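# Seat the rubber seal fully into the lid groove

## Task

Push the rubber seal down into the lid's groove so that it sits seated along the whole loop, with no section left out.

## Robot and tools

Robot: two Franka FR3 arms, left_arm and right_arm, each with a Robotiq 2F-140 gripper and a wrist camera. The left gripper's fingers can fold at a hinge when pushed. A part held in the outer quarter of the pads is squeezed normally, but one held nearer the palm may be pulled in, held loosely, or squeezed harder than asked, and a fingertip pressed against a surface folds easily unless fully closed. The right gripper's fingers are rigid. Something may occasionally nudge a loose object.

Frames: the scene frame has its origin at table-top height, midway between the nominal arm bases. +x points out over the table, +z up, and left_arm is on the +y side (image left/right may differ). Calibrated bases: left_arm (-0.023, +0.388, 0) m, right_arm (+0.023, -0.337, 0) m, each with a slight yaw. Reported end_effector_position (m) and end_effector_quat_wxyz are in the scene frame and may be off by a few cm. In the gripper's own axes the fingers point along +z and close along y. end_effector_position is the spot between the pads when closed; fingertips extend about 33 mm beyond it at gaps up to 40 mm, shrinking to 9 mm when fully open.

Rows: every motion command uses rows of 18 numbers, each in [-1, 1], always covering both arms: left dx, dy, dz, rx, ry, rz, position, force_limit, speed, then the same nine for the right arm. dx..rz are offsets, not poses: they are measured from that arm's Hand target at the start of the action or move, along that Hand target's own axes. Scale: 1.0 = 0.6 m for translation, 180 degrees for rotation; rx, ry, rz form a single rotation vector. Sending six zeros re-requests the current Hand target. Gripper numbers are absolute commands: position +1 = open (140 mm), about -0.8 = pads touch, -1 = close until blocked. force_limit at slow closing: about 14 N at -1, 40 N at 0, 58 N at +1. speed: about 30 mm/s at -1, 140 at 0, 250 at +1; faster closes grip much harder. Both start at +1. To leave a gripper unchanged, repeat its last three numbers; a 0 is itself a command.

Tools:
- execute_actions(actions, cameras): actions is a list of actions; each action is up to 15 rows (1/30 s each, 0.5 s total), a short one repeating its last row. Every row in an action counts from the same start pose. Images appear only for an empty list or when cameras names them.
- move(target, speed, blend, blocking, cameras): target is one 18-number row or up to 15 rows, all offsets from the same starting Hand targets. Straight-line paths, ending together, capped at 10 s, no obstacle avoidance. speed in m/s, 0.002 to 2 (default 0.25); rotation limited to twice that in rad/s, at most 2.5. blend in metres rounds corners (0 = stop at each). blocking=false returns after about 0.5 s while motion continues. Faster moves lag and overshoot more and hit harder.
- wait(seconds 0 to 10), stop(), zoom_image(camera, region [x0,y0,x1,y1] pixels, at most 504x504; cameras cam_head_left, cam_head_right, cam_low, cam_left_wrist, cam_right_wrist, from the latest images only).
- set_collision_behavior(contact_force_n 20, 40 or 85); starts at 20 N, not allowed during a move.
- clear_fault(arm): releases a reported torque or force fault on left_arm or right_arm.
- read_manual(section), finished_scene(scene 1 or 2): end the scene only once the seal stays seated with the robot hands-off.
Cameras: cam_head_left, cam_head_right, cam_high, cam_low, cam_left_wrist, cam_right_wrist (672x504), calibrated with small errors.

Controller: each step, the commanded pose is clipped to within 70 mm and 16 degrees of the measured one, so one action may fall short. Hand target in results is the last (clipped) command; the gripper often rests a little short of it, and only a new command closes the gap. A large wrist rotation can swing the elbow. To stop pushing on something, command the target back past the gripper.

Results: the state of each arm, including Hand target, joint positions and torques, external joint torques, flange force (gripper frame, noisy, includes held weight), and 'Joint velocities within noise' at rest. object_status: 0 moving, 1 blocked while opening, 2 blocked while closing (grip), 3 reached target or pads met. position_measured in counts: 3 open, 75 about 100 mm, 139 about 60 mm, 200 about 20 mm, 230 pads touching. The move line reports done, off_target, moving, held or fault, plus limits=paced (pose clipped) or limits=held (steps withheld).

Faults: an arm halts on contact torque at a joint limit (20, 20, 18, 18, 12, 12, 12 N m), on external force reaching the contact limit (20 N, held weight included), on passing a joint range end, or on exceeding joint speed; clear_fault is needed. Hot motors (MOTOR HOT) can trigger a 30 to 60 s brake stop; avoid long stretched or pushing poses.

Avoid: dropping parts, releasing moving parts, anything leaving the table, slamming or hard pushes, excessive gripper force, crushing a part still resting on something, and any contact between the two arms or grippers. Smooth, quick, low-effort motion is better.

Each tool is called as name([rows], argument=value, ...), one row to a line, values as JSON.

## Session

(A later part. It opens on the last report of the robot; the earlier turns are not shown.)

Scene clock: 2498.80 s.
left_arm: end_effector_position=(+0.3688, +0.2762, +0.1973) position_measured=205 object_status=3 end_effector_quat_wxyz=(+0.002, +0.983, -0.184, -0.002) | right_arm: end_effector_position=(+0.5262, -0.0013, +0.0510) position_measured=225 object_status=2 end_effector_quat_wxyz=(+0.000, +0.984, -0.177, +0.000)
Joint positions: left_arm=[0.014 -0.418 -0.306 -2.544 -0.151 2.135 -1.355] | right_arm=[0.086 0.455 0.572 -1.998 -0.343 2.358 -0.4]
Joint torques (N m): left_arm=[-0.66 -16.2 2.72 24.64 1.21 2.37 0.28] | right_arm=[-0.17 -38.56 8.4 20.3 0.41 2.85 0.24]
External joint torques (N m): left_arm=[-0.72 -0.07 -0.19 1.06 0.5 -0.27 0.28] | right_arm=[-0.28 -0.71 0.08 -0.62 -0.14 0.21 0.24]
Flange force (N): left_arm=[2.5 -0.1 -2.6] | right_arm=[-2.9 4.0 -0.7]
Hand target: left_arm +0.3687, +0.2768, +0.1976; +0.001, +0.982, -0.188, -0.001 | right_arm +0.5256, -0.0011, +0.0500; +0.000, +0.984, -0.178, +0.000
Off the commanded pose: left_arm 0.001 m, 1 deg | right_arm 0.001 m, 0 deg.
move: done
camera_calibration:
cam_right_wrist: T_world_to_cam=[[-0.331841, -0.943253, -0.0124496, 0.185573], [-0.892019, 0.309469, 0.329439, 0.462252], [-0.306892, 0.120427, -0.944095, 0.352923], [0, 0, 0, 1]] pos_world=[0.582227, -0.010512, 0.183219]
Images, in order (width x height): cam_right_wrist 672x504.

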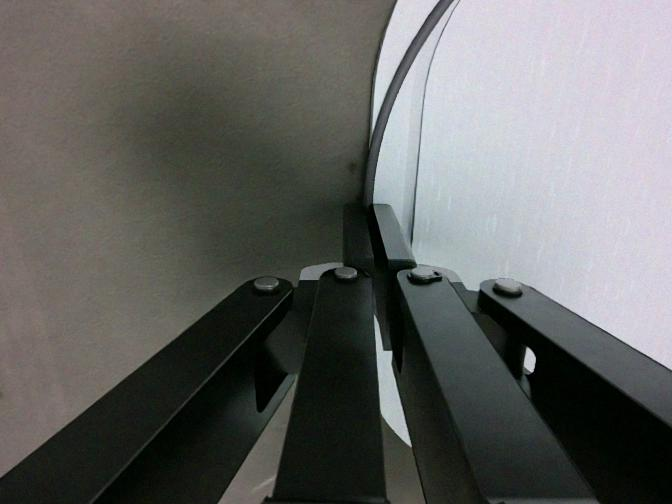

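move([
  [0, 0, 0, 0, 0, 0, -0.6, -0.8, -0.5, 0, 0, -0.0075, 0, 0, 0, -1, -1, -1],
  [0, 0, 0, 0, 0, 0, -0.6, -0.8, -0.5, -0.0147, 0.0267, -0.0075, 0, 0, 0, -1, -1, -1],
  [0, 0, 0, 0, 0, 0, -0.6, -0.8, -0.5, -0.0147, 0.0267, -0.0005, 0, 0, 0, -1, -1, -1],
], speed=[0.02, 0.03, 0.015], blend=[0.0005, 0, 0], cameras=["cam_right_wrist"])

zoom_image(camera="cam_right_wrist", region=[290, 0, 510, 280])

Scene clock: 2509.40 s.
left_arm: end_effector_position=(+0.3688, +0.2762, +0.1973) position_measured=205 object_status=3 end_effector_quat_wxyz=(+0.002, +0.983, -0.184, -0.002) | right_arm: end_effector_position=(+0.5121, -0.0131, +0.0516) position_measured=225 object_status=2 end_effector_quat_wxyz=(+0.000, +0.984, -0.179, +0.000)
Joint positions: left_arm=[0.014 -0.418 -0.306 -2.544 -0.151 2.135 -1.355] | right_arm=[0.051 0.407 0.594 -2.07 -0.328 2.386 -0.404]
Joint velocities: left_arm=[within noise] | right_arm=[-0.002 0.001 -0.001 0 -0.002 0.005 0]
Joint torques (N m): left_arm=[-0.7 -16.24 2.73 24.66 1.2 2.36 0.31] | right_arm=[-0.43 -35.9 7.84 20.04 0.1 2.87 0.03]
External joint torques (N m): left_arm=[-0.7 -0.13 -0.11 1.13 0.49 -0.27 0.31] | right_arm=[-0.42 -0.22 0.27 -0.7 -0.44 0.23 0.03]
Flange force (N): left_arm=[2.5 -0.2 -2.8] | right_arm=[-2.0 3.5 0.3]
Hand target: left_arm +0.3687, +0.2768, +0.1976; +0.001, +0.982, -0.188, -0.001 | right_arm +0.5118, -0.0130, +0.0503; +0.000, +0.984, -0.178, +0.000
Off the commanded pose: left_arm 0.001 m, 1 deg | right_arm 0.001 m, 0 deg.
move: done
camera_calibration:
cam_right_wrist: T_world_to_cam=[[-0.336764, -0.941504, -0.012655, 0.172377], [-0.89023, 0.313988, 0.330002, 0.452293], [-0.306725, 0.122399, -0.943895, 0.350561], [0, 0, 0, 1]] pos_world=[0.568222, -0.022629, 0.183817]
Images, in order (width x height): cam_right_wrist 672x504.

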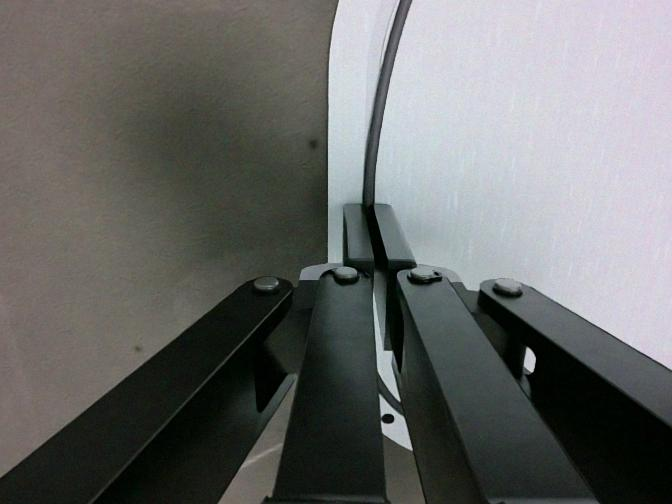

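Scaled by 1.800 from the camera's 672x504 image, which has a finer 960x720 frame.

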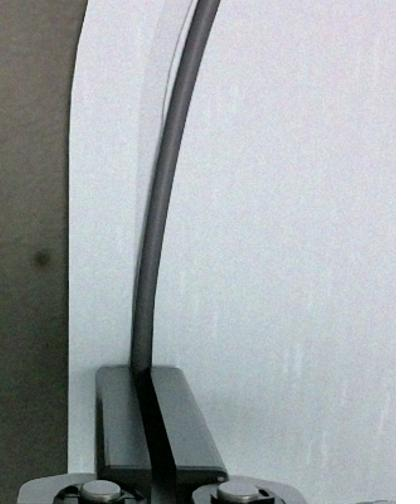

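move([
  [0, 0, 0, 0, 0, 0, -0.6, -0.8, -0.5, 0, 0, -0.0035, 0, 0, 0, -1, -1, -1],
  [0, 0, 0, 0, 0, 0, -0.6, -0.8, -0.5, 0.0067, 0.0005, -0.0035, 0, 0, 0, -1, -1, -1],
  [0, 0, 0, 0, 0, 0, -0.6, -0.8, -0.5, 0.0067, 0.0005, 0.0015, 0, 0, 0, -1, -1, -1],
  [0, 0, 0, 0, 0, 0, -0.6, -0.8, -0.5, 0.0060, 0.0005, 0.0065, 0, 0, 0, -1, -1, -1],
], speed=[0.02, 0.015, 0.012, 0.012], blend=[0.0005, 0, 0.0005, 0], cameras=["cam_right_wrist"])

zoom_image(camera="cam_right_wrist", region=[290, 0, 510, 280])

Scene clock: 2523.63 s.
left_arm: end_effector_position=(+0.3688, +0.2762, +0.1973) position_measured=205 object_status=3 end_effector_quat_wxyz=(+0.002, +0.983, -0.184, -0.002) | right_arm: end_effector_position=(+0.5141, -0.0141, +0.0502) position_measured=225 object_status=2 end_effector_quat_wxyz=(+0.001, +0.984, -0.177, +0.000)
Joint positions: left_arm=[0.014 -0.418 -0.306 -2.544 -0.151 2.135 -1.355] | right_arm=[0.053 0.413 0.59 -2.065 -0.334 2.385 -0.407]
Joint torques (N m): left_arm=[-0.69 -16.21 2.74 24.65 1.19 2.36 0.27] | right_arm=[-0.62 -31.95 6.05 19.8 -0.3 4.09 0.12]
External joint torques (N m): left_arm=[-0.68 -0.12 -0.09 1.13 0.48 -0.27 0.27] | right_arm=[-0.61 4.08 -1.61 -0.92 -0.83 1.45 0.12]
Flange force (N): left_arm=[2.5 -0.2 -2.8] | right_arm=[4.2 -4.5 13.4]
Hand target: left_arm +0.3687, +0.2768, +0.1976; +0.001, +0.982, -0.188, -0.001 | right_arm +0.5150, -0.0145, +0.0464; +0.000, +0.984, -0.178, +0.000
Off the commanded pose: left_arm 0.001 m, 1 deg | right_arm 0.004 m, 0 deg.
move: off_target (right_arm)
camera_calibration:
cam_right_wrist: T_world_to_cam=[[-0.333434, -0.942716, -0.0104091, 0.170139], [-0.891392, 0.311647, 0.329085, 0.455499], [-0.30699, 0.119007, -0.944243, 0.350065], [0, 0, 0, 1]] pos_world=[0.570225, -0.0232225, 0.182419]
Images, in order (width x height): cam_right_wrist 672x504.

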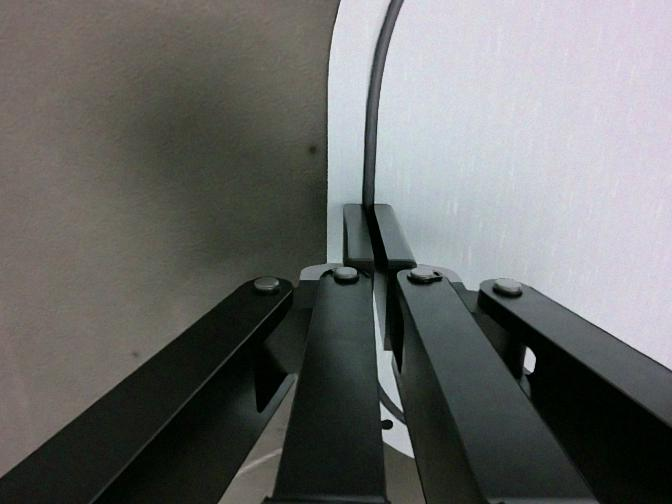

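Scaled by 1.800 from the camera's 672x504 image, which has a finer 960x720 frame.

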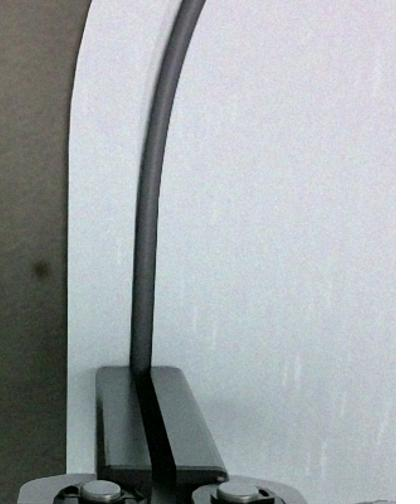

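move([
  [0, 0, 0, 0, 0, 0, -0.6, -0.8, -0.5, -0.0016, 0, -0.0058, 0, 0, 0, -1, -1, -1],
  [0, 0, 0, 0, 0, 0, -0.6, -0.8, -0.5, -0.0016, 0, -0.0058, 0, 0, 0, -0.6, -0.8, -0.5],
  [0, 0, 0, 0, 0, 0, -0.6, -0.8, -0.5, -0.0016, 0, -0.027, 0, 0, 0, -0.6, -0.8, -0.5],
  [0, 0, 0, 0, 0, 0, -0.6, -0.8, -0.5, -0.0016, 0, -0.027, 0, 0, 0, -1, -0.8, 0.5],
], speed=[0.02, 0.02, 0.04, 0.04], blend=[0, 0, 0, 0], cameras=["cam_right_wrist"])

zoom_image(camera="cam_right_wrist", region=[290, 0, 510, 280])

Scene clock: 2539.27 s.
left_arm: end_effector_position=(+0.3688, +0.2762, +0.1973) position_measured=205 object_status=3 end_effector_quat_wxyz=(+0.002, +0.983, -0.184, -0.002) | right_arm: end_effector_position=(+0.5142, -0.0138, +0.0623) position_measured=234 object_status=3 end_effector_quat_wxyz=(+0.000, +0.984, -0.178, +0.001)
Joint positions: left_arm=[0.014 -0.418 -0.306 -2.544 -0.151 2.135 -1.355] | right_arm=[0.036 0.391 0.61 -2.064 -0.318 2.366 -0.414]
Joint torques (N m): left_arm=[-0.7 -16.24 2.75 24.68 1.2 2.36 0.26] | right_arm=[0 -35.85 8.21 21.07 0.44 2.45 -0.17]
External joint torques (N m): left_arm=[-0.66 -0.1 -0.06 1.11 0.49 -0.27 0.26] | right_arm=[-0.06 -0.61 0.71 0.08 -0.1 -0.19 -0.17]
Flange force (N): left_arm=[2.5 -0.3 -2.8] | right_arm=[-0.9 1.5 -2.3]
Hand target: left_arm +0.3687, +0.2768, +0.1976; +0.001, +0.982, -0.188, -0.001 | right_arm +0.5141, -0.0142, +0.0626; +0.000, +0.984, -0.178, +0.000
Off the commanded pose: left_arm 0.001 m, 1 deg | right_arm 0.001 m, 0 deg.
move: done
camera_calibration:
cam_right_wrist: T_world_to_cam=[[-0.335267, -0.942034, -0.0129586, 0.171722], [-0.891528, 0.312785, 0.327633, 0.451606], [-0.304588, 0.121397, -0.944716, 0.360279], [0, 0, 0, 1]] pos_world=[0.569929, -0.0232249, 0.194626]
Images, in order (width x height): cam_right_wrist 672x504.

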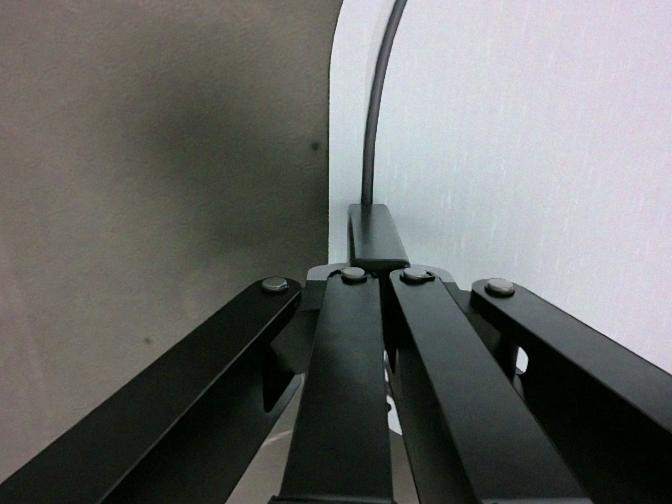

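Scaled by 1.800 from the camera's 672x504 image, which has a finer 960x720 frame.

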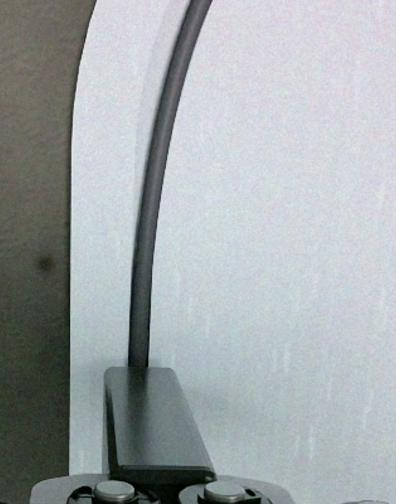

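move([
  [0, 0, 0, 0, 0, 0, -0.6, -0.8, -0.5, 0, 0, 0.0135, 0, 0, 0, -1, -0.8, 0.5],
  [0, 0, 0, 0, 0, 0, -0.6, -0.8, -0.5, 0, 0, 0.0180, 0, 0, 0, -1, -0.8, 0.5],
  [0, 0, 0, 0, 0, 0, -0.6, -0.8, -0.5, 0, 0, 0.0225, 0, 0, 0, -1, -0.8, 0.5],
  [0, 0, 0, 0, 0, 0, -0.6, -0.8, -0.5, 0, 0, 0.0302, 0, 0, 0, -1, -0.8, 0.5],
], speed=[0.05, 0.02, 0.015, 0.015], blend=[0.0005, 0.0005, 0.0005, 0])

move([
  [0, 0, 0, 0, 0, 0, -0.6, -0.8, -0.5, 0, 0, -0.010, 0, 0, 0, -1, -0.8, 0.5],
  [0, 0, 0, 0, 0, 0, -0.6, -0.8, -0.5, 0, 0, -0.0285, 0, 0, 0, -1, -0.8, 0.5],
  [0, 0, 0, 0, 0, 0, -0.6, -0.8, -0.5, 0.04, 0.0010, -0.0285, 0, 0, 0, -1, -0.8, 0.5],
  [0, 0, 0, 0, 0, 0, -0.6, -0.8, -0.5, 0.04, 0.0010, -0.0170, 0, 0, 0, -1, -0.8, 0.5],
  [0, 0, 0, 0, 0, 0, -0.6, -0.8, -0.5, 0.04, 0.0010, -0.0125, 0, 0, 0, -1, -0.8, 0.5],
  [0, 0, 0, 0, 0, 0, -0.6, -0.8, -0.5, 0.04, 0.0010, -0.0080, 0, 0, 0, -1, -0.8, 0.5],
  [0, 0, 0, 0, 0, 0, -0.6, -0.8, -0.5, 0.04, 0.0010, 0, 0, 0, 0, -1, -0.8, 0.5],
], speed=[0.03, 0.05, 0.06, 0.05, 0.02, 0.015, 0.015], blend=[0.0005, 0.001, 0, 0.0005, 0.0005, 0.0005, 0], cameras=["cam_right_wrist"])

zoom_image(camera="cam_right_wrist", region=[310, 0, 530, 260])

Scene clock: 2558.50 s.
left_arm: end_effector_position=(+0.3688, +0.2762, +0.1973) position_measured=205 object_status=3 end_effector_quat_wxyz=(+0.002, +0.983, -0.184, -0.002) | right_arm: end_effector_position=(+0.5141, -0.0145, +0.0506) position_measured=234 object_status=3 end_effector_quat_wxyz=(+0.002, +0.984, -0.176, +0.001)
Joint positions: left_arm=[0.014 -0.418 -0.306 -2.544 -0.151 2.135 -1.355] | right_arm=[0.052 0.412 0.592 -2.065 -0.338 2.383 -0.407]
Joint velocities: left_arm=[within noise] | right_arm=[0.003 -0.001 -0.002 -0.002 0 0 0.006]
Joint torques (N m): left_arm=[-0.71 -16.19 2.73 24.69 1.2 2.37 0.25] | right_arm=[-0.37 -29.9 6.63 18.79 -0.34 4.76 0.31]
External joint torques (N m): left_arm=[-0.62 -0.04 -0.02 1.19 0.49 -0.25 0.25] | right_arm=[-0.23 5.93 -0.89 -1.86 -0.87 2.14 0.31]
Flange force (N): left_arm=[2.9 -0.4 -2.8] | right_arm=[3.2 -5.4 18.2]
Hand target: left_arm +0.3687, +0.2768, +0.1976; +0.001, +0.982, -0.188, -0.001 | right_arm +0.5141, -0.0142, +0.0445; +0.000, +0.984, -0.178, +0.000
Off the commanded pose: left_arm 0.001 m, 1 deg | right_arm 0.006 m, 0 deg.
move: off_target (right_arm)

Scene clock: 2560.70 s.
left_arm: end_effector_position=(+0.3688, +0.2762, +0.1973) position_measured=205 object_status=3 end_effector_quat_wxyz=(+0.002, +0.983, -0.184, -0.002) | right_arm: end_effector_position=(+0.5367, -0.0227, +0.0507) position_measured=234 object_status=3 end_effector_quat_wxyz=(+0.001, +0.984, -0.176, +0.001)
Joint positions: left_arm=[0.014 -0.418 -0.306 -2.544 -0.151 2.135 -1.355] | right_arm=[0.04 0.449 0.579 -2.009 -0.349 2.362 -0.434]
Joint velocities: left_arm=[within noise] | right_arm=[0.004 -0.001 -0.005 0.001 -0.001 0.001 0.002]
Joint torques (N m): left_arm=[-0.7 -16.21 2.74 24.65 1.2 2.36 0.26] | right_arm=[-0.59 -31.83 6.09 18.67 -0.27 4.26 0.29]
External joint torques (N m): left_arm=[-0.72 -0.16 -0.13 1.17 0.49 -0.25 0.26] | right_arm=[-0.39 5.5 -1.92 -2.14 -0.82 1.64 0.29]
Flange force (N): left_arm=[2.5 -0.1 -2.9] | right_arm=[3.0 -3.7 16.6]
Hand target: left_arm +0.3687, +0.2768, +0.1976; +0.001, +0.982, -0.188, -0.001 | right_arm +0.5364, -0.0231, +0.0445; +0.000, +0.984, -0.178, +0.000
Off the commanded pose: left_arm 0.001 m, 1 deg | right_arm 0.006 m, 0 deg.
move: off_target (right_arm)
camera_calibration:
cam_right_wrist: T_world_to_cam=[[-0.330251, -0.943831, -0.0108717, 0.167901], [-0.893337, 0.308822, 0.326464, 0.47919], [-0.304769, 0.117527, -0.945147, 0.357343], [0, 0, 0, 1]] pos_world=[0.592434, -0.0315121, 0.183129]
Images, in order (width x height): cam_right_wrist 672x504.

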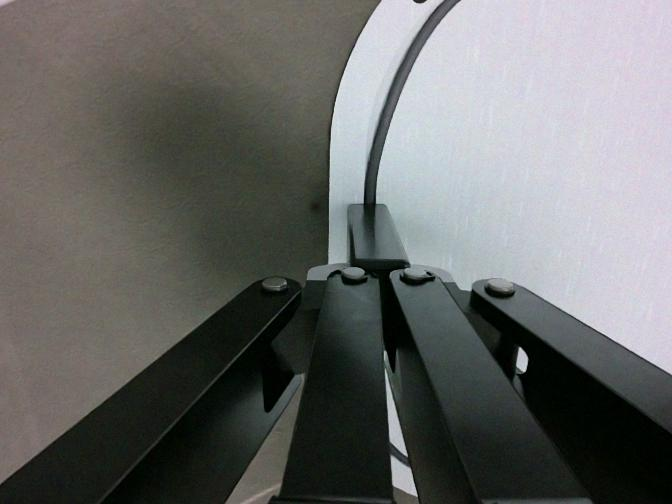

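Scaled by 1.938 from the camera's 672x504 image, which has a finer 960x720 frame.

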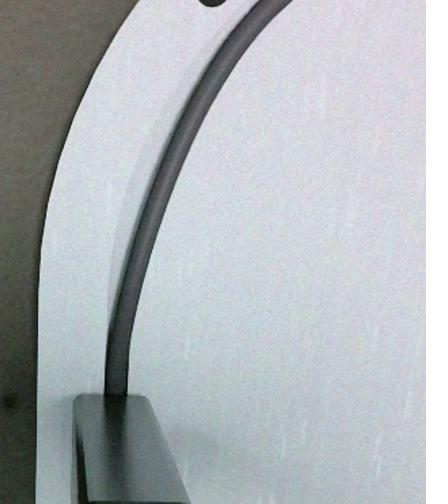

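move([
  [0, 0, 0, 0, 0, 0, -0.6, -0.8, -0.5, 0, 0, -0.010, 0, 0, 0, -1, -0.8, 0.5],
  [0, 0, 0, 0, 0, 0, -0.6, -0.8, -0.5, 0, 0, -0.0285, 0, 0, 0, -1, -0.8, 0.5],
  [0, 0, 0, 0, 0, 0, -0.6, -0.8, -0.5, 0.1247, 0.0413, -0.0285, 0, 0, 0, -1, -0.8, 0.5],
  [0, 0, 0, 0, 0, 0, -0.6, -0.8, -0.5, 0.1247, 0.0413, -0.0172, 0, 0, 0, -1, -0.8, 0.5],
  [0, 0, 0, 0, 0, 0, -0.6, -0.8, -0.5, 0.1247, 0.0413, -0.0135, 0, 0, 0, -1, -0.8, 0.5],
  [0, 0, 0, 0, 0, 0, -0.6, -0.8, -0.5, 0.1335, 0.0325, -0.0130, 0, 0, 0, -1, -0.8, 0.5],
  [0, 0, 0, 0, 0, 0, -0.6, -0.8, -0.5, 0.1312, 0.0348, -0.0070, 0, 0, 0, -1, -0.8, 0.5],
  [0, 0, 0, 0, 0, 0, -0.6, -0.8, -0.5, 0.1312, 0.0348, 0, 0, 0, 0, -1, -0.8, 0.5],
], speed=[0.03, 0.05, 0.1, 0.05, 0.02, 0.02, 0.015, 0.015], blend=[0.0005, 0.001, 0, 0.0005, 0, 0, 0.0005, 0], cameras=["cam_right_wrist"])

zoom_image(camera="cam_right_wrist", region=[290, 100, 490, 290])

Scene clock: 2587.77 s.
left_arm: end_effector_position=(+0.3688, +0.2762, +0.1973) position_measured=205 object_status=3 end_effector_quat_wxyz=(+0.002, +0.983, -0.184, -0.002) | right_arm: end_effector_position=(+0.6063, -0.0681, +0.0510) position_measured=234 object_status=3 end_effector_quat_wxyz=(-0.003, +0.984, -0.177, +0.004)
Joint positions: left_arm=[0.014 -0.418 -0.306 -2.544 -0.151 2.135 -1.355] | right_arm=[-0.029 0.549 0.553 -1.853 -0.378 2.307 -0.544]
Joint velocities: left_arm=[within noise] | right_arm=[0.005 0 -0.003 -0.001 0.001 0.002 -0.001]
Joint torques (N m): left_arm=[-0.66 -16.22 2.75 24.68 1.2 2.36 0.29] | right_arm=[-0.96 -38.23 8.63 18.32 0.05 2.8 0.17]
External joint torques (N m): left_arm=[-0.64 -0.12 -0.07 1.17 0.48 -0.27 0.29] | right_arm=[-1 3.41 -1.03 -3.06 -0.54 0.11 0.17]
Flange force (N): left_arm=[2.6 -0.3 -2.9] | right_arm=[-2.7 4.2 7.5]
Hand target: left_arm +0.3687, +0.2768, +0.1976; +0.001, +0.982, -0.188, -0.001 | right_arm +0.6029, -0.0702, +0.0445; +0.000, +0.984, -0.178, +0.000
Off the commanded pose: left_arm 0.001 m, 1 deg | right_arm 0.008 m, 1 deg.
move: off_target (right_arm)
camera_calibration:
cam_right_wrist: T_world_to_cam=[[-0.333397, -0.942582, -0.0196485, 0.150504], [-0.894362, 0.309611, 0.322889, 0.556159], [-0.298266, 0.125223, -0.946233, 0.380738], [0, 0, 0, 1]] pos_world=[0.661146, -0.078008, 0.183646]
Images, in order (width x height): cam_right_wrist 672x504.

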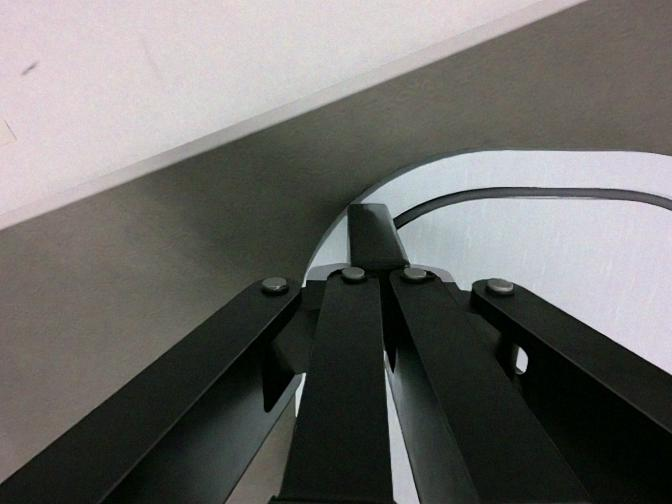

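Scaled by 2.520 from the camera's 672x504 image, which has a finer 960x720 frame.

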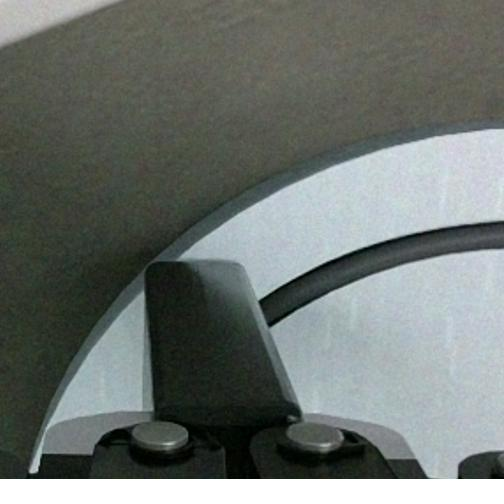

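move([
  [0, 0, 0, 0, 0, 0, -0.6, -0.8, -0.5, 0.003, -0.001, -0.012, 0, 0, 0, -1, -0.8, 0.5],
  [0, 0, 0, 0, 0, 0, -0.6, -0.8, -0.5, -0.05, 0.03, -0.08, 0, 0, 0, -1, -0.8, 0.5],
], speed=[0.03, 0.08], blend=[0.0005, 0], cameras=["cam_right_wrist"])

zoom_image(camera="cam_right_wrist", region=[280, 40, 500, 260])

Scene clock: 2595.73 s.
left_arm: end_effector_position=(+0.3688, +0.2762, +0.1973) position_measured=205 object_status=3 end_effector_quat_wxyz=(+0.002, +0.983, -0.184, -0.002) | right_arm: end_effector_position=(+0.5702, -0.0761, +0.0932) position_measured=234 object_status=3 end_effector_quat_wxyz=(-0.001, +0.984, -0.179, +0.003)
Joint positions: left_arm=[0.014 -0.418 -0.306 -2.544 -0.151 2.135 -1.355] | right_arm=[-0.103 0.386 0.628 -1.982 -0.299 2.282 -0.566]
Joint velocities: left_arm=[within noise] | right_arm=[-0.003 0 0.003 0 0 -0.001 -0.006]
Joint torques (N m): left_arm=[-0.68 -16.22 2.72 24.61 1.21 2.38 0.28] | right_arm=[-1.22 -36.52 8.52 21.41 0.74 2.46 -0.14]
External joint torques (N m): left_arm=[-0.64 -0.09 -0.08 1.07 0.5 -0.25 0.28] | right_arm=[-1.3 -0.69 0.87 -0.58 0.15 -0.19 -0.14]
Flange force (N): left_arm=[2.5 -0.3 -2.6] | right_arm=[-3.6 6.2 -3.1]
Hand target: left_arm +0.3687, +0.2768, +0.1976; +0.001, +0.982, -0.188, -0.001 | right_arm +0.5685, -0.0766, +0.0925; +0.000, +0.984, -0.178, +0.000
Off the commanded pose: left_arm 0.001 m, 1 deg | right_arm 0.002 m, 0 deg.
move: done
camera_calibration:
cam_right_wrist: T_world_to_cam=[[-0.337063, -0.941377, -0.0140733, 0.13341], [-0.891901, 0.31449, 0.324975, 0.511486], [-0.301498, 0.122089, -0.945618, 0.412512], [0, 0, 0, 1]] pos_world=[0.625534, -0.0856314, 0.225736]
Images, in order (width x height): cam_right_wrist 672x504.

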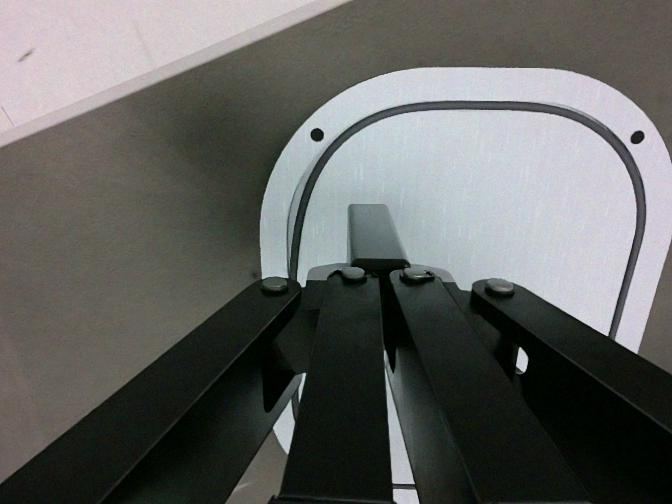

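Scaled by 2.291 from the camera's 672x504 image, which has a finer 960x720 frame.

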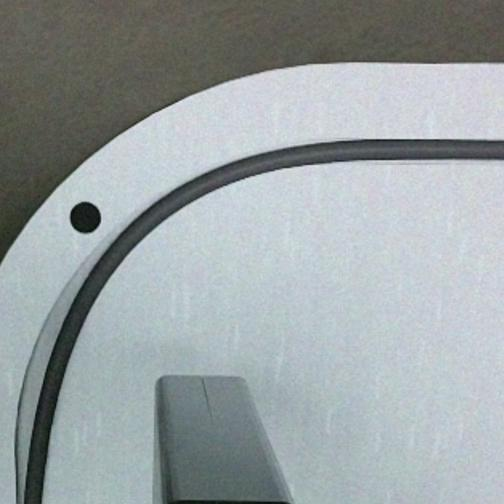

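move([
  [0, 0, 0, 0, 0, 0, -0.6, -0.8, -0.5, 0.0218, -0.0417, 0.0517, 0, 0, 0, -1, -0.8, 0.5],
  [0, 0, 0, 0, 0, 0, -0.6, -0.8, -0.5, 0.0218, -0.0417, 0.0628, 0, 0, 0, -1, -0.8, 0.5],
  [0, 0, 0, 0, 0, 0, -0.6, -0.8, -0.5, 0.0218, -0.0417, 0.0665, 0, 0, 0, -1, -0.8, 0.5],
  [0, 0, 0, 0, 0, 0, -0.6, -0.8, -0.5, 0.0255, -0.0497, 0.0670, 0, 0, 0, -1, -0.8, 0.5],
  [0, 0, 0, 0, 0, 0, -0.6, -0.8, -0.5, 0.0240, -0.0467, 0.0735, 0, 0, 0, -1, -0.8, 0.5],
  [0, 0, 0, 0, 0, 0, -0.6, -0.8, -0.5, 0.0240, -0.0467, 0.0805, 0, 0, 0, -1, -0.8, 0.5],
], speed=[0.06, 0.05, 0.02, 0.015, 0.015, 0.015], blend=[0, 0.0005, 0, 0, 0.0005, 0])

move([
  [0, 0, 0, 0, 0, 0, -0.6, -0.8, -0.5, 0, 0, -0.012, 0, 0, 0, -1, -0.8, 0.5],
  [0, 0, 0, 0, 0, 0, -0.6, -0.8, -0.5, -0.05, 0.03, -0.08, 0, 0, 0, -1, -0.8, 0.5],
], speed=[0.03, 0.08], blend=[0.0005, 0], cameras=["cam_right_wrist"])

zoom_image(camera="cam_right_wrist", region=[260, 40, 480, 260])

Scene clock: 2619.97 s.
left_arm: end_effector_position=(+0.3688, +0.2762, +0.1973) position_measured=205 object_status=3 end_effector_quat_wxyz=(+0.002, +0.983, -0.184, -0.002) | right_arm: end_effector_position=(+0.5943, -0.0530, +0.0509) position_measured=234 object_status=3 end_effector_quat_wxyz=(-0.003, +0.984, -0.176, +0.004)
Joint positions: left_arm=[0.014 -0.418 -0.306 -2.544 -0.151 2.135 -1.355] | right_arm=[0.007 0.535 0.543 -1.87 -0.365 2.314 -0.523]
Joint torques (N m): left_arm=[-0.67 -16.2 2.72 24.67 1.2 2.36 0.29] | right_arm=[-0.48 -36.81 8.13 18.46 0.05 3.08 0.36]
External joint torques (N m): left_arm=[-0.62 -0.1 -0.07 1.18 0.48 -0.26 0.29] | right_arm=[-0.46 4.5 -1.09 -2.92 -0.53 0.41 0.36]
Flange force (N): left_arm=[2.7 -0.4 -2.9] | right_arm=[-0.7 0.7 10.4]
Hand target: left_arm +0.3687, +0.2768, +0.1976; +0.001, +0.982, -0.188, -0.001 | right_arm +0.5918, -0.0554, +0.0442; +0.000, +0.984, -0.178, +0.000
Off the commanded pose: left_arm 0.001 m, 1 deg | right_arm 0.008 m, 1 deg.
move: off_target (right_arm)

Scene clock: 2621.47 s.
left_arm: end_effector_position=(+0.3688, +0.2762, +0.1973) position_measured=205 object_status=3 end_effector_quat_wxyz=(+0.002, +0.983, -0.184, -0.002) | right_arm: end_effector_position=(+0.5590, -0.0612, +0.0929) position_measured=234 object_status=3 end_effector_quat_wxyz=(-0.001, +0.984, -0.179, +0.002)
Joint positions: left_arm=[0.014 -0.418 -0.306 -2.544 -0.151 2.135 -1.355] | right_arm=[-0.062 0.372 0.615 -1.997 -0.285 2.29 -0.544]
Joint velocities: left_arm=[within noise] | right_arm=[-0.002 0.001 0.003 0 0.001 -0.003 -0.004]
Joint torques (N m): left_arm=[-0.71 -16.21 2.72 24.68 1.19 2.36 0.3] | right_arm=[-0.83 -36.27 8.65 21.39 0.73 2.52 -0.25]
External joint torques (N m): left_arm=[-0.71 -0.08 -0.14 1.09 0.47 -0.27 0.3] | right_arm=[-0.87 -0.7 1.43 -0.61 0.13 -0.13 -0.25]
Flange force (N): left_arm=[2.5 -0.2 -2.7] | right_arm=[-3.8 6.0 -3.2]
Hand target: left_arm +0.3687, +0.2768, +0.1976; +0.001, +0.982, -0.188, -0.001 | right_arm +0.5574, -0.0618, +0.0922; +0.000, +0.984, -0.178, +0.000
Off the commanded pose: left_arm 0.001 m, 1 deg | right_arm 0.002 m, 0 deg.
move: done
camera_calibration:
cam_right_wrist: T_world_to_cam=[[-0.337039, -0.941382, -0.0142815, 0.143689], [-0.891913, 0.314397, 0.325033, 0.496896], [-0.30149, 0.122287, -0.945595, 0.407036], [0, 0, 0, 1]] pos_world=[0.614334, -0.0707308, 0.225436]
Images, in order (width x height): cam_right_wrist 672x504.

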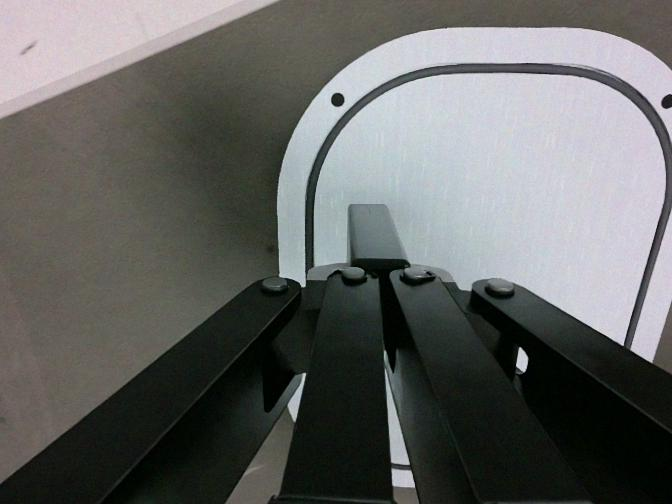

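Scaled by 2.291 from the camera's 672x504 image, which has a finer 960x720 frame.

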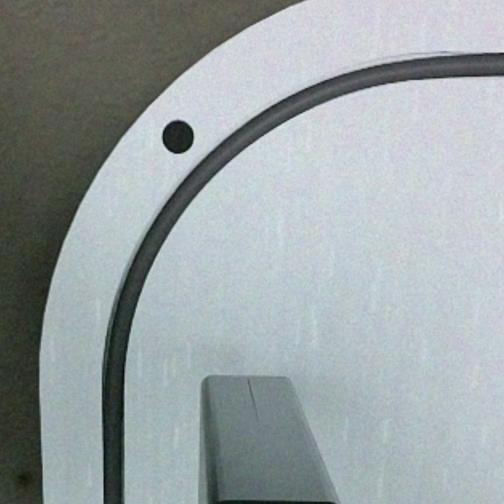

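move([
  [0, 0, 0, 0, 0, 0, -0.6, -0.8, -0.5, -0.2985, 0.0413, -0.013, 0, 0, 0, -1, -0.8, 0.5],
], speed=0.12, cameras=["cam_right_wrist"])

zoom_image(camera="cam_right_wrist", region=[120, 20, 400, 270])

Scene clock: 2635.60 s.
left_arm: end_effector_position=(+0.3688, +0.2762, +0.1973) position_measured=205 object_status=3 end_effector_quat_wxyz=(+0.002, +0.983, -0.184, -0.002) | right_arm: end_effector_position=(+0.3809, -0.0226, +0.1000) position_measured=234 object_status=3 end_effector_quat_wxyz=(+0.001, +0.984, -0.179, +0.000)
Joint positions: left_arm=[0.014 -0.418 -0.306 -2.544 -0.151 2.135 -1.355] | right_arm=[-0.027 -0.044 0.793 -2.448 0.045 2.415 -0.522]
Joint velocities: left_arm=[within noise] | right_arm=[0 -0.002 0 -0.001 0.005 0.002 -0.003]
Joint torques (N m): left_arm=[-0.7 -16.22 2.73 24.66 1.21 2.36 0.29] | right_arm=[-0.6 -19.61 -0.52 20.82 0.7 2.91 -0.19]
External joint torques (N m): left_arm=[-0.68 -0.12 -0.08 1.15 0.49 -0.26 0.29] | right_arm=[-0.57 -0.7 0.43 -0.71 0.18 0.26 -0.19]
Flange force (N): left_arm=[2.6 -0.3 -2.8] | right_arm=[-2.5 5.5 -1.3]
Hand target: left_arm +0.3687, +0.2768, +0.1976; +0.001, +0.982, -0.188, -0.001 | right_arm +0.3809, -0.0224, +0.0999; +0.000, +0.984, -0.178, +0.000
Off the commanded pose: left_arm 0.001 m, 1 deg | right_arm 0.000 m, 0 deg.
move: done
camera_calibration:
cam_right_wrist: T_world_to_cam=[[-0.33582, -0.941873, -0.00997634, 0.119095], [-0.890557, 0.314038, 0.329071, 0.322806], [-0.30681, 0.119393, -0.944252, 0.357063], [0, 0, 0, 1]] pos_world=[0.437023, -0.0318321, 0.232119]
Images, in order (width x height): cam_right_wrist 672x504.

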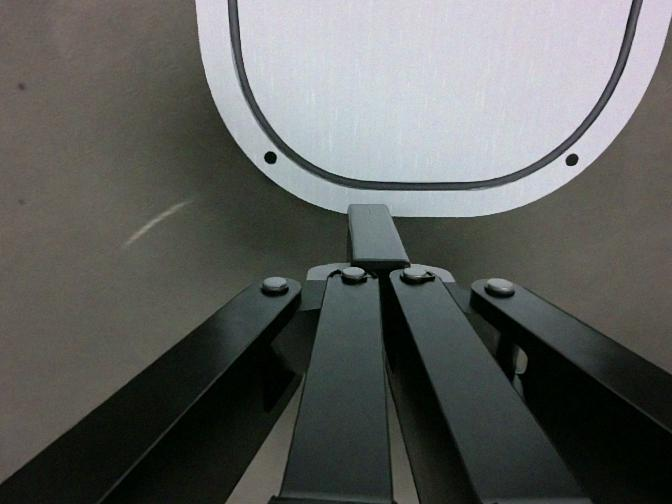

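Scaled by 1.800 from the camera's 672x504 image, which has a finer 960x720 frame.

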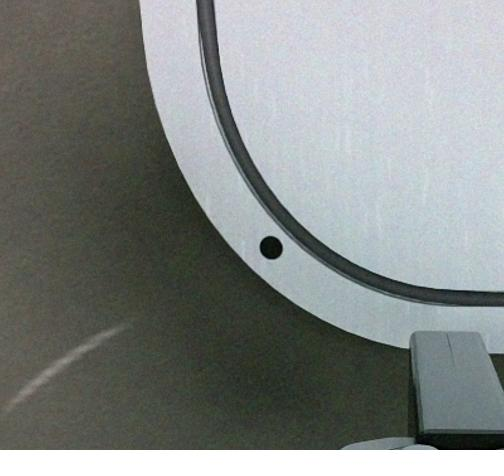

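move([
  [0, 0, 0, 0, 0, 0, -0.6, -0.8, -0.5, 0.1632, -0.0902, 0.064, 0, 0, 0, -1, -0.8, 0.5],
  [0, 0, 0, 0, 0, 0, -0.6, -0.8, -0.5, 0.1632, -0.0902, 0.0757, 0, 0, 0, -1, -0.8, 0.5],
  [0, 0, 0, 0, 0, 0, -0.6, -0.8, -0.5, 0.1632, -0.0902, 0.0802, 0, 0, 0, -1, -0.8, 0.5],
  [0, 0, 0, 0, 0, 0, -0.6, -0.8, -0.5, 0.1632, -0.0902, 0.0847, 0, 0, 0, -1, -0.8, 0.5],
  [0, 0, 0, 0, 0, 0, -0.6, -0.8, -0.5, 0.1632, -0.0902, 0.0915, 0, 0, 0, -1, -0.8, 0.5],
], speed=[0.08, 0.05, 0.02, 0.015, 0.015], blend=[0, 0.0005, 0.0005, 0.0005, 0], cameras=["cam_right_wrist"])

zoom_image(camera="cam_right_wrist", region=[290, 80, 450, 280])

Scene clock: 2677.57 s.
left_arm: end_effector_position=(+0.3688, +0.2762, +0.1973) position_measured=205 object_status=3 end_effector_quat_wxyz=(+0.002, +0.983, -0.184, -0.002) | right_arm: end_effector_position=(+0.4915, -0.0061, +0.0506) position_measured=234 object_status=3 end_effector_quat_wxyz=(+0.002, +0.984, -0.176, +0.001)
Joint positions: left_arm=[0.014 -0.418 -0.306 -2.544 -0.151 2.135 -1.355] | right_arm=[0.066 0.376 0.604 -2.12 -0.322 2.407 -0.38]
Joint velocities: left_arm=[within noise] | right_arm=[0.003 0 -0.002 -0.003 0 0 0.005]
Joint torques (N m): left_arm=[-0.7 -16.24 2.75 24.64 1.2 2.37 0.29] | right_arm=[-0.76 -28.55 5.33 18.49 -0.33 4.49 0.25]
External joint torques (N m): left_arm=[-0.64 -0.09 -0.03 1.13 0.49 -0.26 0.29] | right_arm=[-0.79 5.85 -1.77 -2.08 -0.85 1.85 0.25]
Flange force (N): left_arm=[2.6 -0.4 -2.8] | right_arm=[4.0 -4.8 18.8]
Hand target: left_arm +0.3687, +0.2768, +0.1976; +0.001, +0.982, -0.188, -0.001 | right_arm +0.4916, -0.0059, +0.0451; +0.000, +0.984, -0.178, +0.000
Off the commanded pose: left_arm 0.001 m, 1 deg | right_arm 0.005 m, 0 deg.
move: off_target (right_arm)
camera_calibration:
cam_right_wrist: T_world_to_cam=[[-0.329857, -0.943989, -0.00890423, 0.168407], [-0.893181, 0.309021, 0.326701, 0.43371], [-0.30565, 0.115718, -0.945086, 0.341897], [0, 0, 0, 1]] pos_world=[0.547432, -0.0146147, 0.182928]
Images, in order (width x height): cam_right_wrist 672x504.

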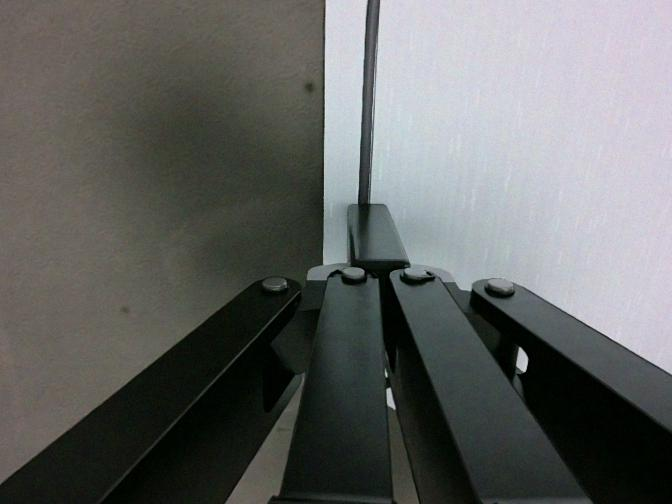

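Scaled by 2.520 from the camera's 672x504 image, which has a finer 960x720 frame.

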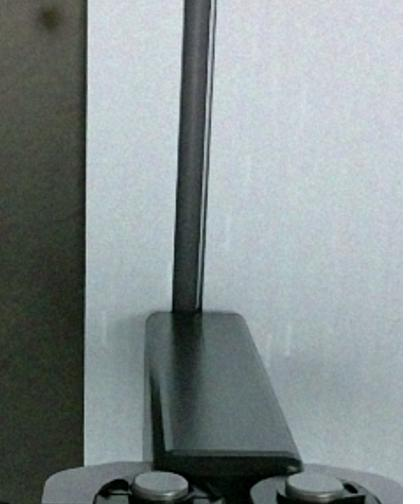

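move([
  [0, 0, 0, 0, 0, 0, -0.6, -0.8, -0.5, 0, 0, -0.010, 0, 0, 0, -1, -0.8, 0.5],
  [0, 0, 0, 0, 0, 0, -0.6, -0.8, -0.5, 0, 0, -0.0275, 0, 0, 0, -1, -0.8, 0.5],
  [0, 0, 0, 0, 0, 0, -0.6, -0.8, -0.5, -0.0399, 0.0003, -0.0275, 0, 0, 0, -1, -0.8, 0.5],
  [0, 0, 0, 0, 0, 0, -0.6, -0.8, -0.5, -0.0399, 0.0003, -0.0160, 0, 0, 0, -1, -0.8, 0.5],
  [0, 0, 0, 0, 0, 0, -0.6, -0.8, -0.5, -0.0399, 0.0003, -0.0115, 0, 0, 0, -1, -0.8, 0.5],
  [0, 0, 0, 0, 0, 0, -0.6, -0.8, -0.5, -0.0399, 0.0003, -0.0070, 0, 0, 0, -1, -0.8, 0.5],
  [0, 0, 0, 0, 0, 0, -0.6, -0.8, -0.5, -0.0399, 0.0003, 0, 0, 0, 0, -1, -0.8, 0.5],
], speed=[0.03, 0.05, 0.06, 0.05, 0.02, 0.015, 0.015], blend=[0.0005, 0.001, 0, 0.0005, 0.0005, 0.0005, 0])

move([
  [0, 0, 0, 0, 0, 0, -0.6, -0.8, -0.5, 0, 0, -0.010, 0, 0, 0, -1, -0.8, 0.5],
  [0, 0, 0, 0, 0, 0, -0.6, -0.8, -0.5, 0, 0, -0.0275, 0, 0, 0, -1, -0.8, 0.5],
  [0, 0, 0, 0, 0, 0, -0.6, -0.8, -0.5, -0.0420, 0.0050, -0.0275, 0, 0, 0, -1, -0.8, 0.5],
  [0, 0, 0, 0, 0, 0, -0.6, -0.8, -0.5, -0.0420, 0.0050, -0.0160, 0, 0, 0, -1, -0.8, 0.5],
  [0, 0, 0, 0, 0, 0, -0.6, -0.8, -0.5, -0.0420, 0.0050, -0.0115, 0, 0, 0, -1, -0.8, 0.5],
  [0, 0, 0, 0, 0, 0, -0.6, -0.8, -0.5, -0.0420, 0.0050, -0.0070, 0, 0, 0, -1, -0.8, 0.5],
  [0, 0, 0, 0, 0, 0, -0.6, -0.8, -0.5, -0.0420, 0.0050, 0, 0, 0, 0, -1, -0.8, 0.5],
], speed=[0.03, 0.05, 0.06, 0.05, 0.02, 0.015, 0.015], blend=[0.0005, 0.001, 0, 0.0005, 0.0005, 0.0005, 0], cameras=["cam_right_wrist"])

zoom_image(camera="cam_right_wrist", region=[290, 80, 450, 290])

Scene clock: 2706.63 s.
left_arm: end_effector_position=(+0.3688, +0.2762, +0.1973) position_measured=205 object_status=3 end_effector_quat_wxyz=(+0.002, +0.983, -0.184, -0.002) | right_arm: end_effector_position=(+0.4691, +0.0028, +0.0505) position_measured=234 object_status=3 end_effector_quat_wxyz=(+0.001, +0.985, -0.175, +0.002)
Joint positions: left_arm=[0.014 -0.418 -0.306 -2.544 -0.151 2.135 -1.355] | right_arm=[0.081 0.342 0.619 -2.17 -0.308 2.429 -0.352]
Joint velocities: left_arm=[within noise] | right_arm=[0.001 0 0 0 0 0 0.005]
Joint torques (N m): left_arm=[-0.72 -16.23 2.71 24.68 1.19 2.36 0.31] | right_arm=[-0.3 -27.19 4.38 18.19 -0.38 4.23 0.33]
External joint torques (N m): left_arm=[-0.7 -0.19 -0.11 1.19 0.48 -0.26 0.31] | right_arm=[-0.37 5.5 -2.16 -2.02 -0.88 1.62 0.33]
Flange force (N): left_arm=[2.4 -0.2 -3.0] | right_arm=[4.0 -6.2 19.6]
Hand target: left_arm +0.3687, +0.2768, +0.1976; +0.001, +0.982, -0.188, -0.001 | right_arm +0.4691, +0.0023, +0.0451; +0.000, +0.984, -0.178, +0.000
Off the commanded pose: left_arm 0.001 m, 1 deg | right_arm 0.005 m, 0 deg.
move: off_target (right_arm)

Scene clock: 2708.93 s.
left_arm: end_effector_position=(+0.3688, +0.2762, +0.1973) position_measured=205 object_status=3 end_effector_quat_wxyz=(+0.002, +0.983, -0.184, -0.002) | right_arm: end_effector_position=(+0.4442, +0.0095, +0.0504) position_measured=234 object_status=3 end_effector_quat_wxyz=(+0.001, +0.985, -0.175, +0.002)
Joint positions: left_arm=[0.014 -0.418 -0.306 -2.544 -0.151 2.135 -1.355] | right_arm=[0.094 0.301 0.638 -2.229 -0.288 2.454 -0.328]
Joint velocities: left_arm=[within noise] | right_arm=[0.002 0 0.001 0 0.001 -0.001 0.006]
Joint torques (N m): left_arm=[-0.7 -16.2 2.74 24.65 1.19 2.37 0.27] | right_arm=[-1.22 -25.18 2.95 17.91 -0.47 4.12 0.29]
External joint torques (N m): left_arm=[-0.72 -0.04 -0.13 1.07 0.48 -0.27 0.27] | right_arm=[-1.17 5.83 -2.83 -2.29 -0.96 1.49 0.29]
Flange force (N): left_arm=[2.6 -0.2 -2.6] | right_arm=[5.4 -6.2 21.5]
Hand target: left_arm +0.3687, +0.2768, +0.1976; +0.001, +0.982, -0.188, -0.001 | right_arm +0.4444, +0.0083, +0.0451; +0.000, +0.984, -0.178, +0.000
Off the commanded pose: left_arm 0.001 m, 1 deg | right_arm 0.005 m, 0 deg.
move: off_target (right_arm)
camera_calibration:
cam_right_wrist: T_world_to_cam=[[-0.328103, -0.944578, -0.0110109, 0.166856], [-0.894276, 0.306833, 0.325767, 0.38719], [-0.304334, 0.116732, -0.945386, 0.324765], [0, 0, 0, 1]] pos_world=[0.499838, 0.000895418, 0.182732]
Images, in order (width x height): cam_right_wrist 672x504.

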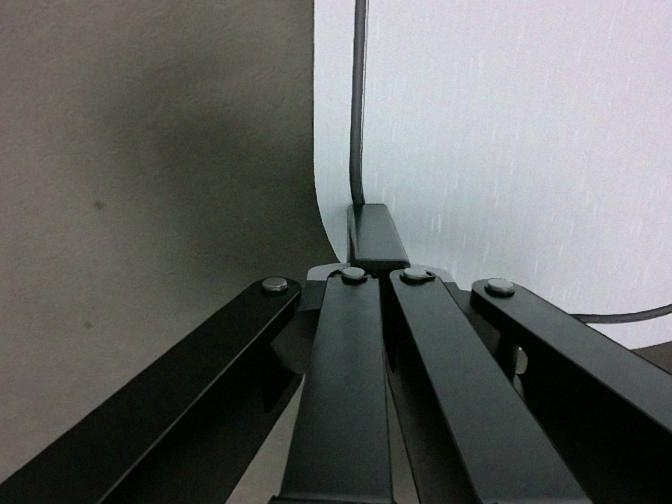

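Scaled by 2.400 from the camera's 672x504 image, which has a finer 960x720 frame.

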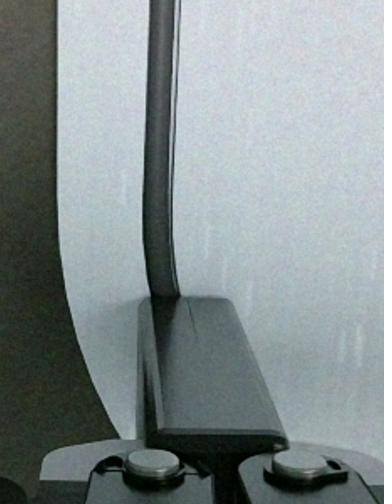

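move([
  [0,0,0,0,0,0,-0.6,-0.8,-0.5, 0,0,-0.010,0,0,0,-1,-0.8,0.5],
  [0,0,0,0,0,0,-0.6,-0.8,-0.5, 0,0,-0.0275,0,0,0,-1,-0.8,0.5],
  [0,0,0,0,0,0,-0.6,-0.8,-0.5, -0.032,0.018,-0.0275,0,0,0,-1,-0.8,0.5],
  [0,0,0,0,0,0,-0.6,-0.8,-0.5, -0.032,0.018,-0.016,0,0,0,-1,-0.8,0.5],
  [0,0,0,0,0,0,-0.6,-0.8,-0.5, -0.032,0.018,-0.0115,0,0,0,-1,-0.8,0.5],
  [0,0,0,0,0,0,-0.6,-0.8,-0.5, -0.032,0.018,-0.007,0,0,0,-1,-0.8,0.5],
  [0,0,0,0,0,0,-0.6,-0.8,-0.5, -0.032,0.018,-0.0002,0,0,0,-1,-0.8,0.5],
], speed=[0.03,0.05,0.06,0.05,0.02,0.015,0.015], blend=[0.0005,0.001,0,0.0005,0.0005,0.0005,0])

Scene clock: 2772.07 s.
left_arm: end_effector_position=(+0.3688, +0.2762, +0.1973) position_measured=205 object_status=3 end_effector_quat_wxyz=(+0.002, +0.983, -0.184, -0.002) | right_arm: end_effector_position=(+0.4238, +0.0063, +0.0503) position_measured=234 object_status=3 end_effector_quat_wxyz=(-0.001, +0.985, -0.175, +0.003)
Joint positions: left_arm=[0.014 -0.418 -0.306 -2.544 -0.151 2.135 -1.355] | right_arm=[0.083 0.251 0.662 -2.298 -0.26 2.486 -0.325]
Joint velocities: left_arm=[within noise] | right_arm=[0 0.001 0.001 0 -0.001 0.003 0.006]
Joint torques (N m): left_arm=[-0.7 -16.22 2.72 24.68 1.2 2.37 0.28] | right_arm=[-0.96 -23.46 2.79 17.6 -0.26 3.38 0.4]
External joint torques (N m): left_arm=[-0.69 -0.2 -0.11 1.23 0.49 -0.25 0.28] | right_arm=[-1.02 5.22 -2.16 -2.32 -0.73 0.75 0.4]
Flange force (N): left_arm=[2.5 -0.2 -3.0] | right_arm=[4.7 -6.5 19.3]
Hand target: left_arm +0.3687, +0.2768, +0.1976; +0.001, +0.982, -0.188, -0.001 | right_arm +0.4226, +0.0049, +0.0452; +0.000, +0.984, -0.178, +0.000
Off the commanded pose: left_arm 0.001 m, 1 deg | right_arm 0.005 m, 0 deg.
move: off_target (right_arm)

move([
  [0,0,0,0,0,0,-0.6,-0.8,-0.5, 0,0,-0.010,0,0,0,-1,-0.8,0.5],
  [0,0,0,0,0,0,-0.6,-0.8,-0.5, 0,0,-0.0275,0,0,0,-1,-0.8,0.5],
  [0,0,0,0,0,0,-0.6,-0.8,-0.5, -0.0215,0.031,-0.0275,0,0,0,-1,-0.8,0.5],
  [0,0,0,0,0,0,-0.6,-0.8,-0.5, -0.0215,0.031,-0.016,0,0,0,-1,-0.8,0.5],
  [0,0,0,0,0,0,-0.6,-0.8,-0.5, -0.0215,0.031,-0.0115,0,0,0,-1,-0.8,0.5],
  [0,0,0,0,0,0,-0.6,-0.8,-0.5, -0.0215,0.031,-0.007,0,0,0,-1,-0.8,0.5],
  [0,0,0,0,0,0,-0.6,-0.8,-0.5, -0.0215,0.031,-0.0006,0,0,0,-1,-0.8,0.5],
], speed=[0.03,0.05,0.06,0.05,0.02,0.015,0.015], blend=[0.0005,0.001,0,0.0005,0.0005,0.0005,0], cameras=["cam_right_wrist"])

Scene clock: 2785.23 s.
left_arm: end_effector_position=(+0.3688, +0.2762, +0.1973) position_measured=205 object_status=3 end_effector_quat_wxyz=(+0.002, +0.983, -0.184, -0.002) | right_arm: end_effector_position=(+0.4054, -0.0073, +0.0501) position_measured=234 object_status=3 end_effector_quat_wxyz=(+0.000, +0.985, -0.175, +0.003)
Joint positions: left_arm=[0.014 -0.418 -0.306 -2.544 -0.151 2.135 -1.355] | right_arm=[0.051 0.188 0.694 -2.378 -0.213 2.516 -0.351]
Joint velocities: left_arm=[within noise] | right_arm=[-0.001 0 -0.001 -0.001 -0.002 0.002 0.005]
Joint torques (N m): left_arm=[-0.73 -16.21 2.71 24.63 1.21 2.37 0.28] | right_arm=[-0.83 -21.04 2.54 17.34 -0.24 3.64 0.27]
External joint torques (N m): left_arm=[-0.7 -0.19 -0.09 1.21 0.5 -0.24 0.28] | right_arm=[-0.91 5.01 -1.26 -2.46 -0.7 0.99 0.27]
Flange force (N): left_arm=[2.5 -0.2 -2.9] | right_arm=[4.2 -6.0 19.9]
Hand target: left_arm +0.3687, +0.2768, +0.1976; +0.001, +0.982, -0.188, -0.001 | right_arm +0.4041, -0.0080, +0.0455; +0.000, +0.984, -0.178, +0.000
Off the commanded pose: left_arm 0.001 m, 1 deg | right_arm 0.005 m, 0 deg.
move: off_target (right_arm)
camera_calibration:
cam_right_wrist: T_world_to_cam=[[-0.329282, -0.944145, -0.0127638, 0.138744], [-0.894624, 0.30763, 0.324054, 0.357992], [-0.302027, 0.118124, -0.945953, 0.313839], [0, 0, 0, 1]] pos_world=[0.460742, -0.0162066, 0.182639]
Images, in order (width x height): cam_right_wrist 672x504.

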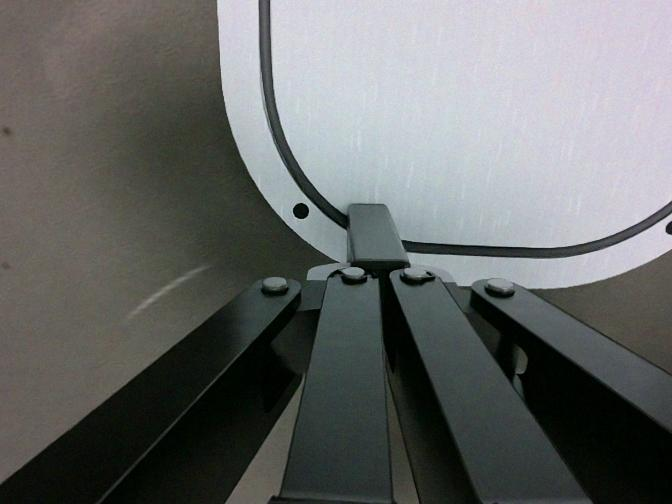

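move([
  [0,0,0,0,0,0,-0.6,-0.8,-0.5, 0,0,-0.010,0,0,0,-1,-0.8,0.5],
  [0,0,0,0,0,0,-0.6,-0.8,-0.5, 0,0,-0.0275,0,0,0,-1,-0.8,0.5],
  [0,0,0,0,0,0,-0.6,-0.8,-0.5, -0.009,0.032,-0.0275,0,0,0,-1,-0.8,0.5],
  [0,0,0,0,0,0,-0.6,-0.8,-0.5, -0.009,0.032,-0.016,0,0,0,-1,-0.8,0.5],
  [0,0,0,0,0,0,-0.6,-0.8,-0.5, -0.009,0.032,-0.0115,0,0,0,-1,-0.8,0.5],
  [0,0,0,0,0,0,-0.6,-0.8,-0.5, -0.009,0.032,-0.007,0,0,0,-1,-0.8,0.5],
  [0,0,0,0,0,0,-0.6,-0.8,-0.5, -0.009,0.032,-0.001,0,0,0,-1,-0.8,0.5],
], speed=[0.03,0.05,0.06,0.05,0.02,0.015,0.015], blend=[0.0005,0.001,0,0.0005,0.0005,0.0005,0])

Scene clock: 2801.10 s.
left_arm: end_effector_position=(+0.3688, +0.2762, +0.1973) position_measured=205 object_status=3 end_effector_quat_wxyz=(+0.002, +0.983, -0.184, -0.002) | right_arm: end_effector_position=(+0.3923, -0.0245, +0.0498) position_measured=234 object_status=3 end_effector_quat_wxyz=(+0.002, +0.985, -0.175, +0.002)
Joint positions: left_arm=[0.014 -0.418 -0.306 -2.544 -0.151 2.135 -1.355] | right_arm=[0.016 0.128 0.72 -2.447 -0.158 2.537 -0.399]
Joint velocities: left_arm=[within noise] | right_arm=[0 0 0 0 -0.001 0 0.007]
Joint torques (N m): left_arm=[-0.68 -16.23 2.67 24.68 1.21 2.38 0.21] | right_arm=[-1 -18.46 1.3 17.5 -0.29 4.21 0.27]
External joint torques (N m): left_arm=[-0.7 -0.18 -0.18 1.21 0.49 -0.24 0.21] | right_arm=[-1.1 5.11 -1.34 -2.05 -0.73 1.59 0.27]
Flange force (N): left_arm=[2.7 0.0 -2.9] | right_arm=[6.1 -8.4 23.6]
Hand target: left_arm +0.3687, +0.2768, +0.1976; +0.001, +0.982, -0.188, -0.001 | right_arm +0.3923, -0.0241, +0.0461; +0.000, +0.984, -0.178, +0.000
Off the commanded pose: left_arm 0.001 m, 1 deg | right_arm 0.004 m, 0 deg.
move: off_target (right_arm)

move([
  [0,0,0,0,0,0,-0.6,-0.8,-0.5, 0,0,-0.010,0,0,0,-1,-0.8,0.5],
  [0,0,0,0,0,0,-0.6,-0.8,-0.5, 0,0,-0.0275,0,0,0,-1,-0.8,0.5],
  [0,0,0,0,0,0,-0.6,-0.8,-0.5, -0.002,0.0267,-0.0275,0,0,0,-1,-0.8,0.5],
  [0,0,0,0,0,0,-0.6,-0.8,-0.5, -0.002,0.0267,-0.016,0,0,0,-1,-0.8,0.5],
  [0,0,0,0,0,0,-0.6,-0.8,-0.5, -0.002,0.0267,-0.0115,0,0,0,-1,-0.8,0.5],
  [0,0,0,0,0,0,-0.6,-0.8,-0.5, -0.002,0.0267,-0.007,0,0,0,-1,-0.8,0.5],
  [0,0,0,0,0,0,-0.6,-0.8,-0.5, -0.002,0.0267,-0.0005,0,0,0,-1,-0.8,0.5],
], speed=[0.03,0.05,0.06,0.05,0.02,0.015,0.015], blend=[0.0005,0.001,0,0.0005,0.0005,0.0005,0], cameras=["cam_right_wrist"])

Scene clock: 2816.37 s.
left_arm: end_effector_position=(+0.3688, +0.2762, +0.1973) position_measured=205 object_status=3 end_effector_quat_wxyz=(+0.002, +0.983, -0.184, -0.002) | right_arm: end_effector_position=(+0.3865, -0.0396, +0.0498) position_measured=234 object_status=3 end_effector_quat_wxyz=(+0.002, +0.984, -0.176, +0.002)
Joint positions: left_arm=[0.014 -0.418 -0.306 -2.544 -0.151 2.135 -1.355] | right_arm=[-0.009 0.082 0.73 -2.497 -0.108 2.555 -0.451]
Joint velocities: left_arm=[within noise] | right_arm=[-0.002 -0.002 0.002 -0.001 0 0 0.007]
Joint torques (N m): left_arm=[-0.69 -16.22 2.72 24.63 1.2 2.36 0.28] | right_arm=[-0.55 -17.27 1.3 17.6 -0.15 4.12 0.21]
External joint torques (N m): left_arm=[-0.71 -0.18 -0.14 1.16 0.48 -0.26 0.28] | right_arm=[-0.44 4.69 -0.2 -1.85 -0.59 1.48 0.21]
Flange force (N): left_arm=[2.4 -0.1 -2.9] | right_arm=[4.8 -8.8 22.1]
Hand target: left_arm +0.3687, +0.2768, +0.1976; +0.001, +0.982, -0.188, -0.001 | right_arm +0.3856, -0.0387, +0.0464; +0.000, +0.984, -0.178, +0.000
Off the commanded pose: left_arm 0.001 m, 1 deg | right_arm 0.004 m, 0 deg.
move: off_target (right_arm)
camera_calibration:
cam_right_wrist: T_world_to_cam=[[-0.330194, -0.943866, -0.00939485, 0.102226], [-0.893459, 0.309319, 0.325656, 0.350688], [-0.30447, 0.115924, -0.945442, 0.312526], [0, 0, 0, 1]] pos_world=[0.442235, -0.0482157, 0.182232]
Images, in order (width x height): cam_right_wrist 672x504.

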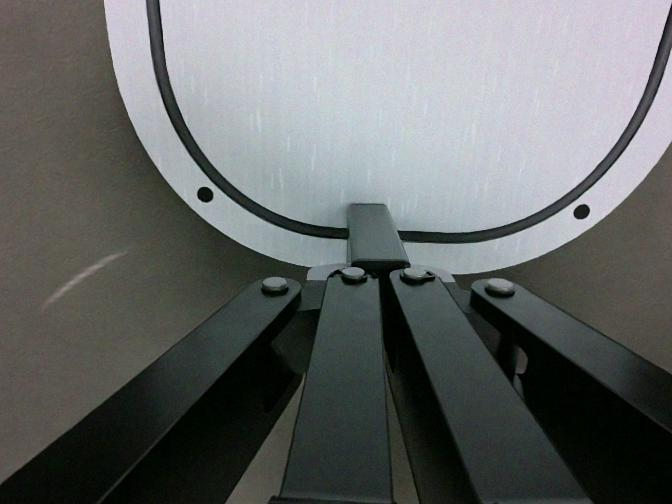

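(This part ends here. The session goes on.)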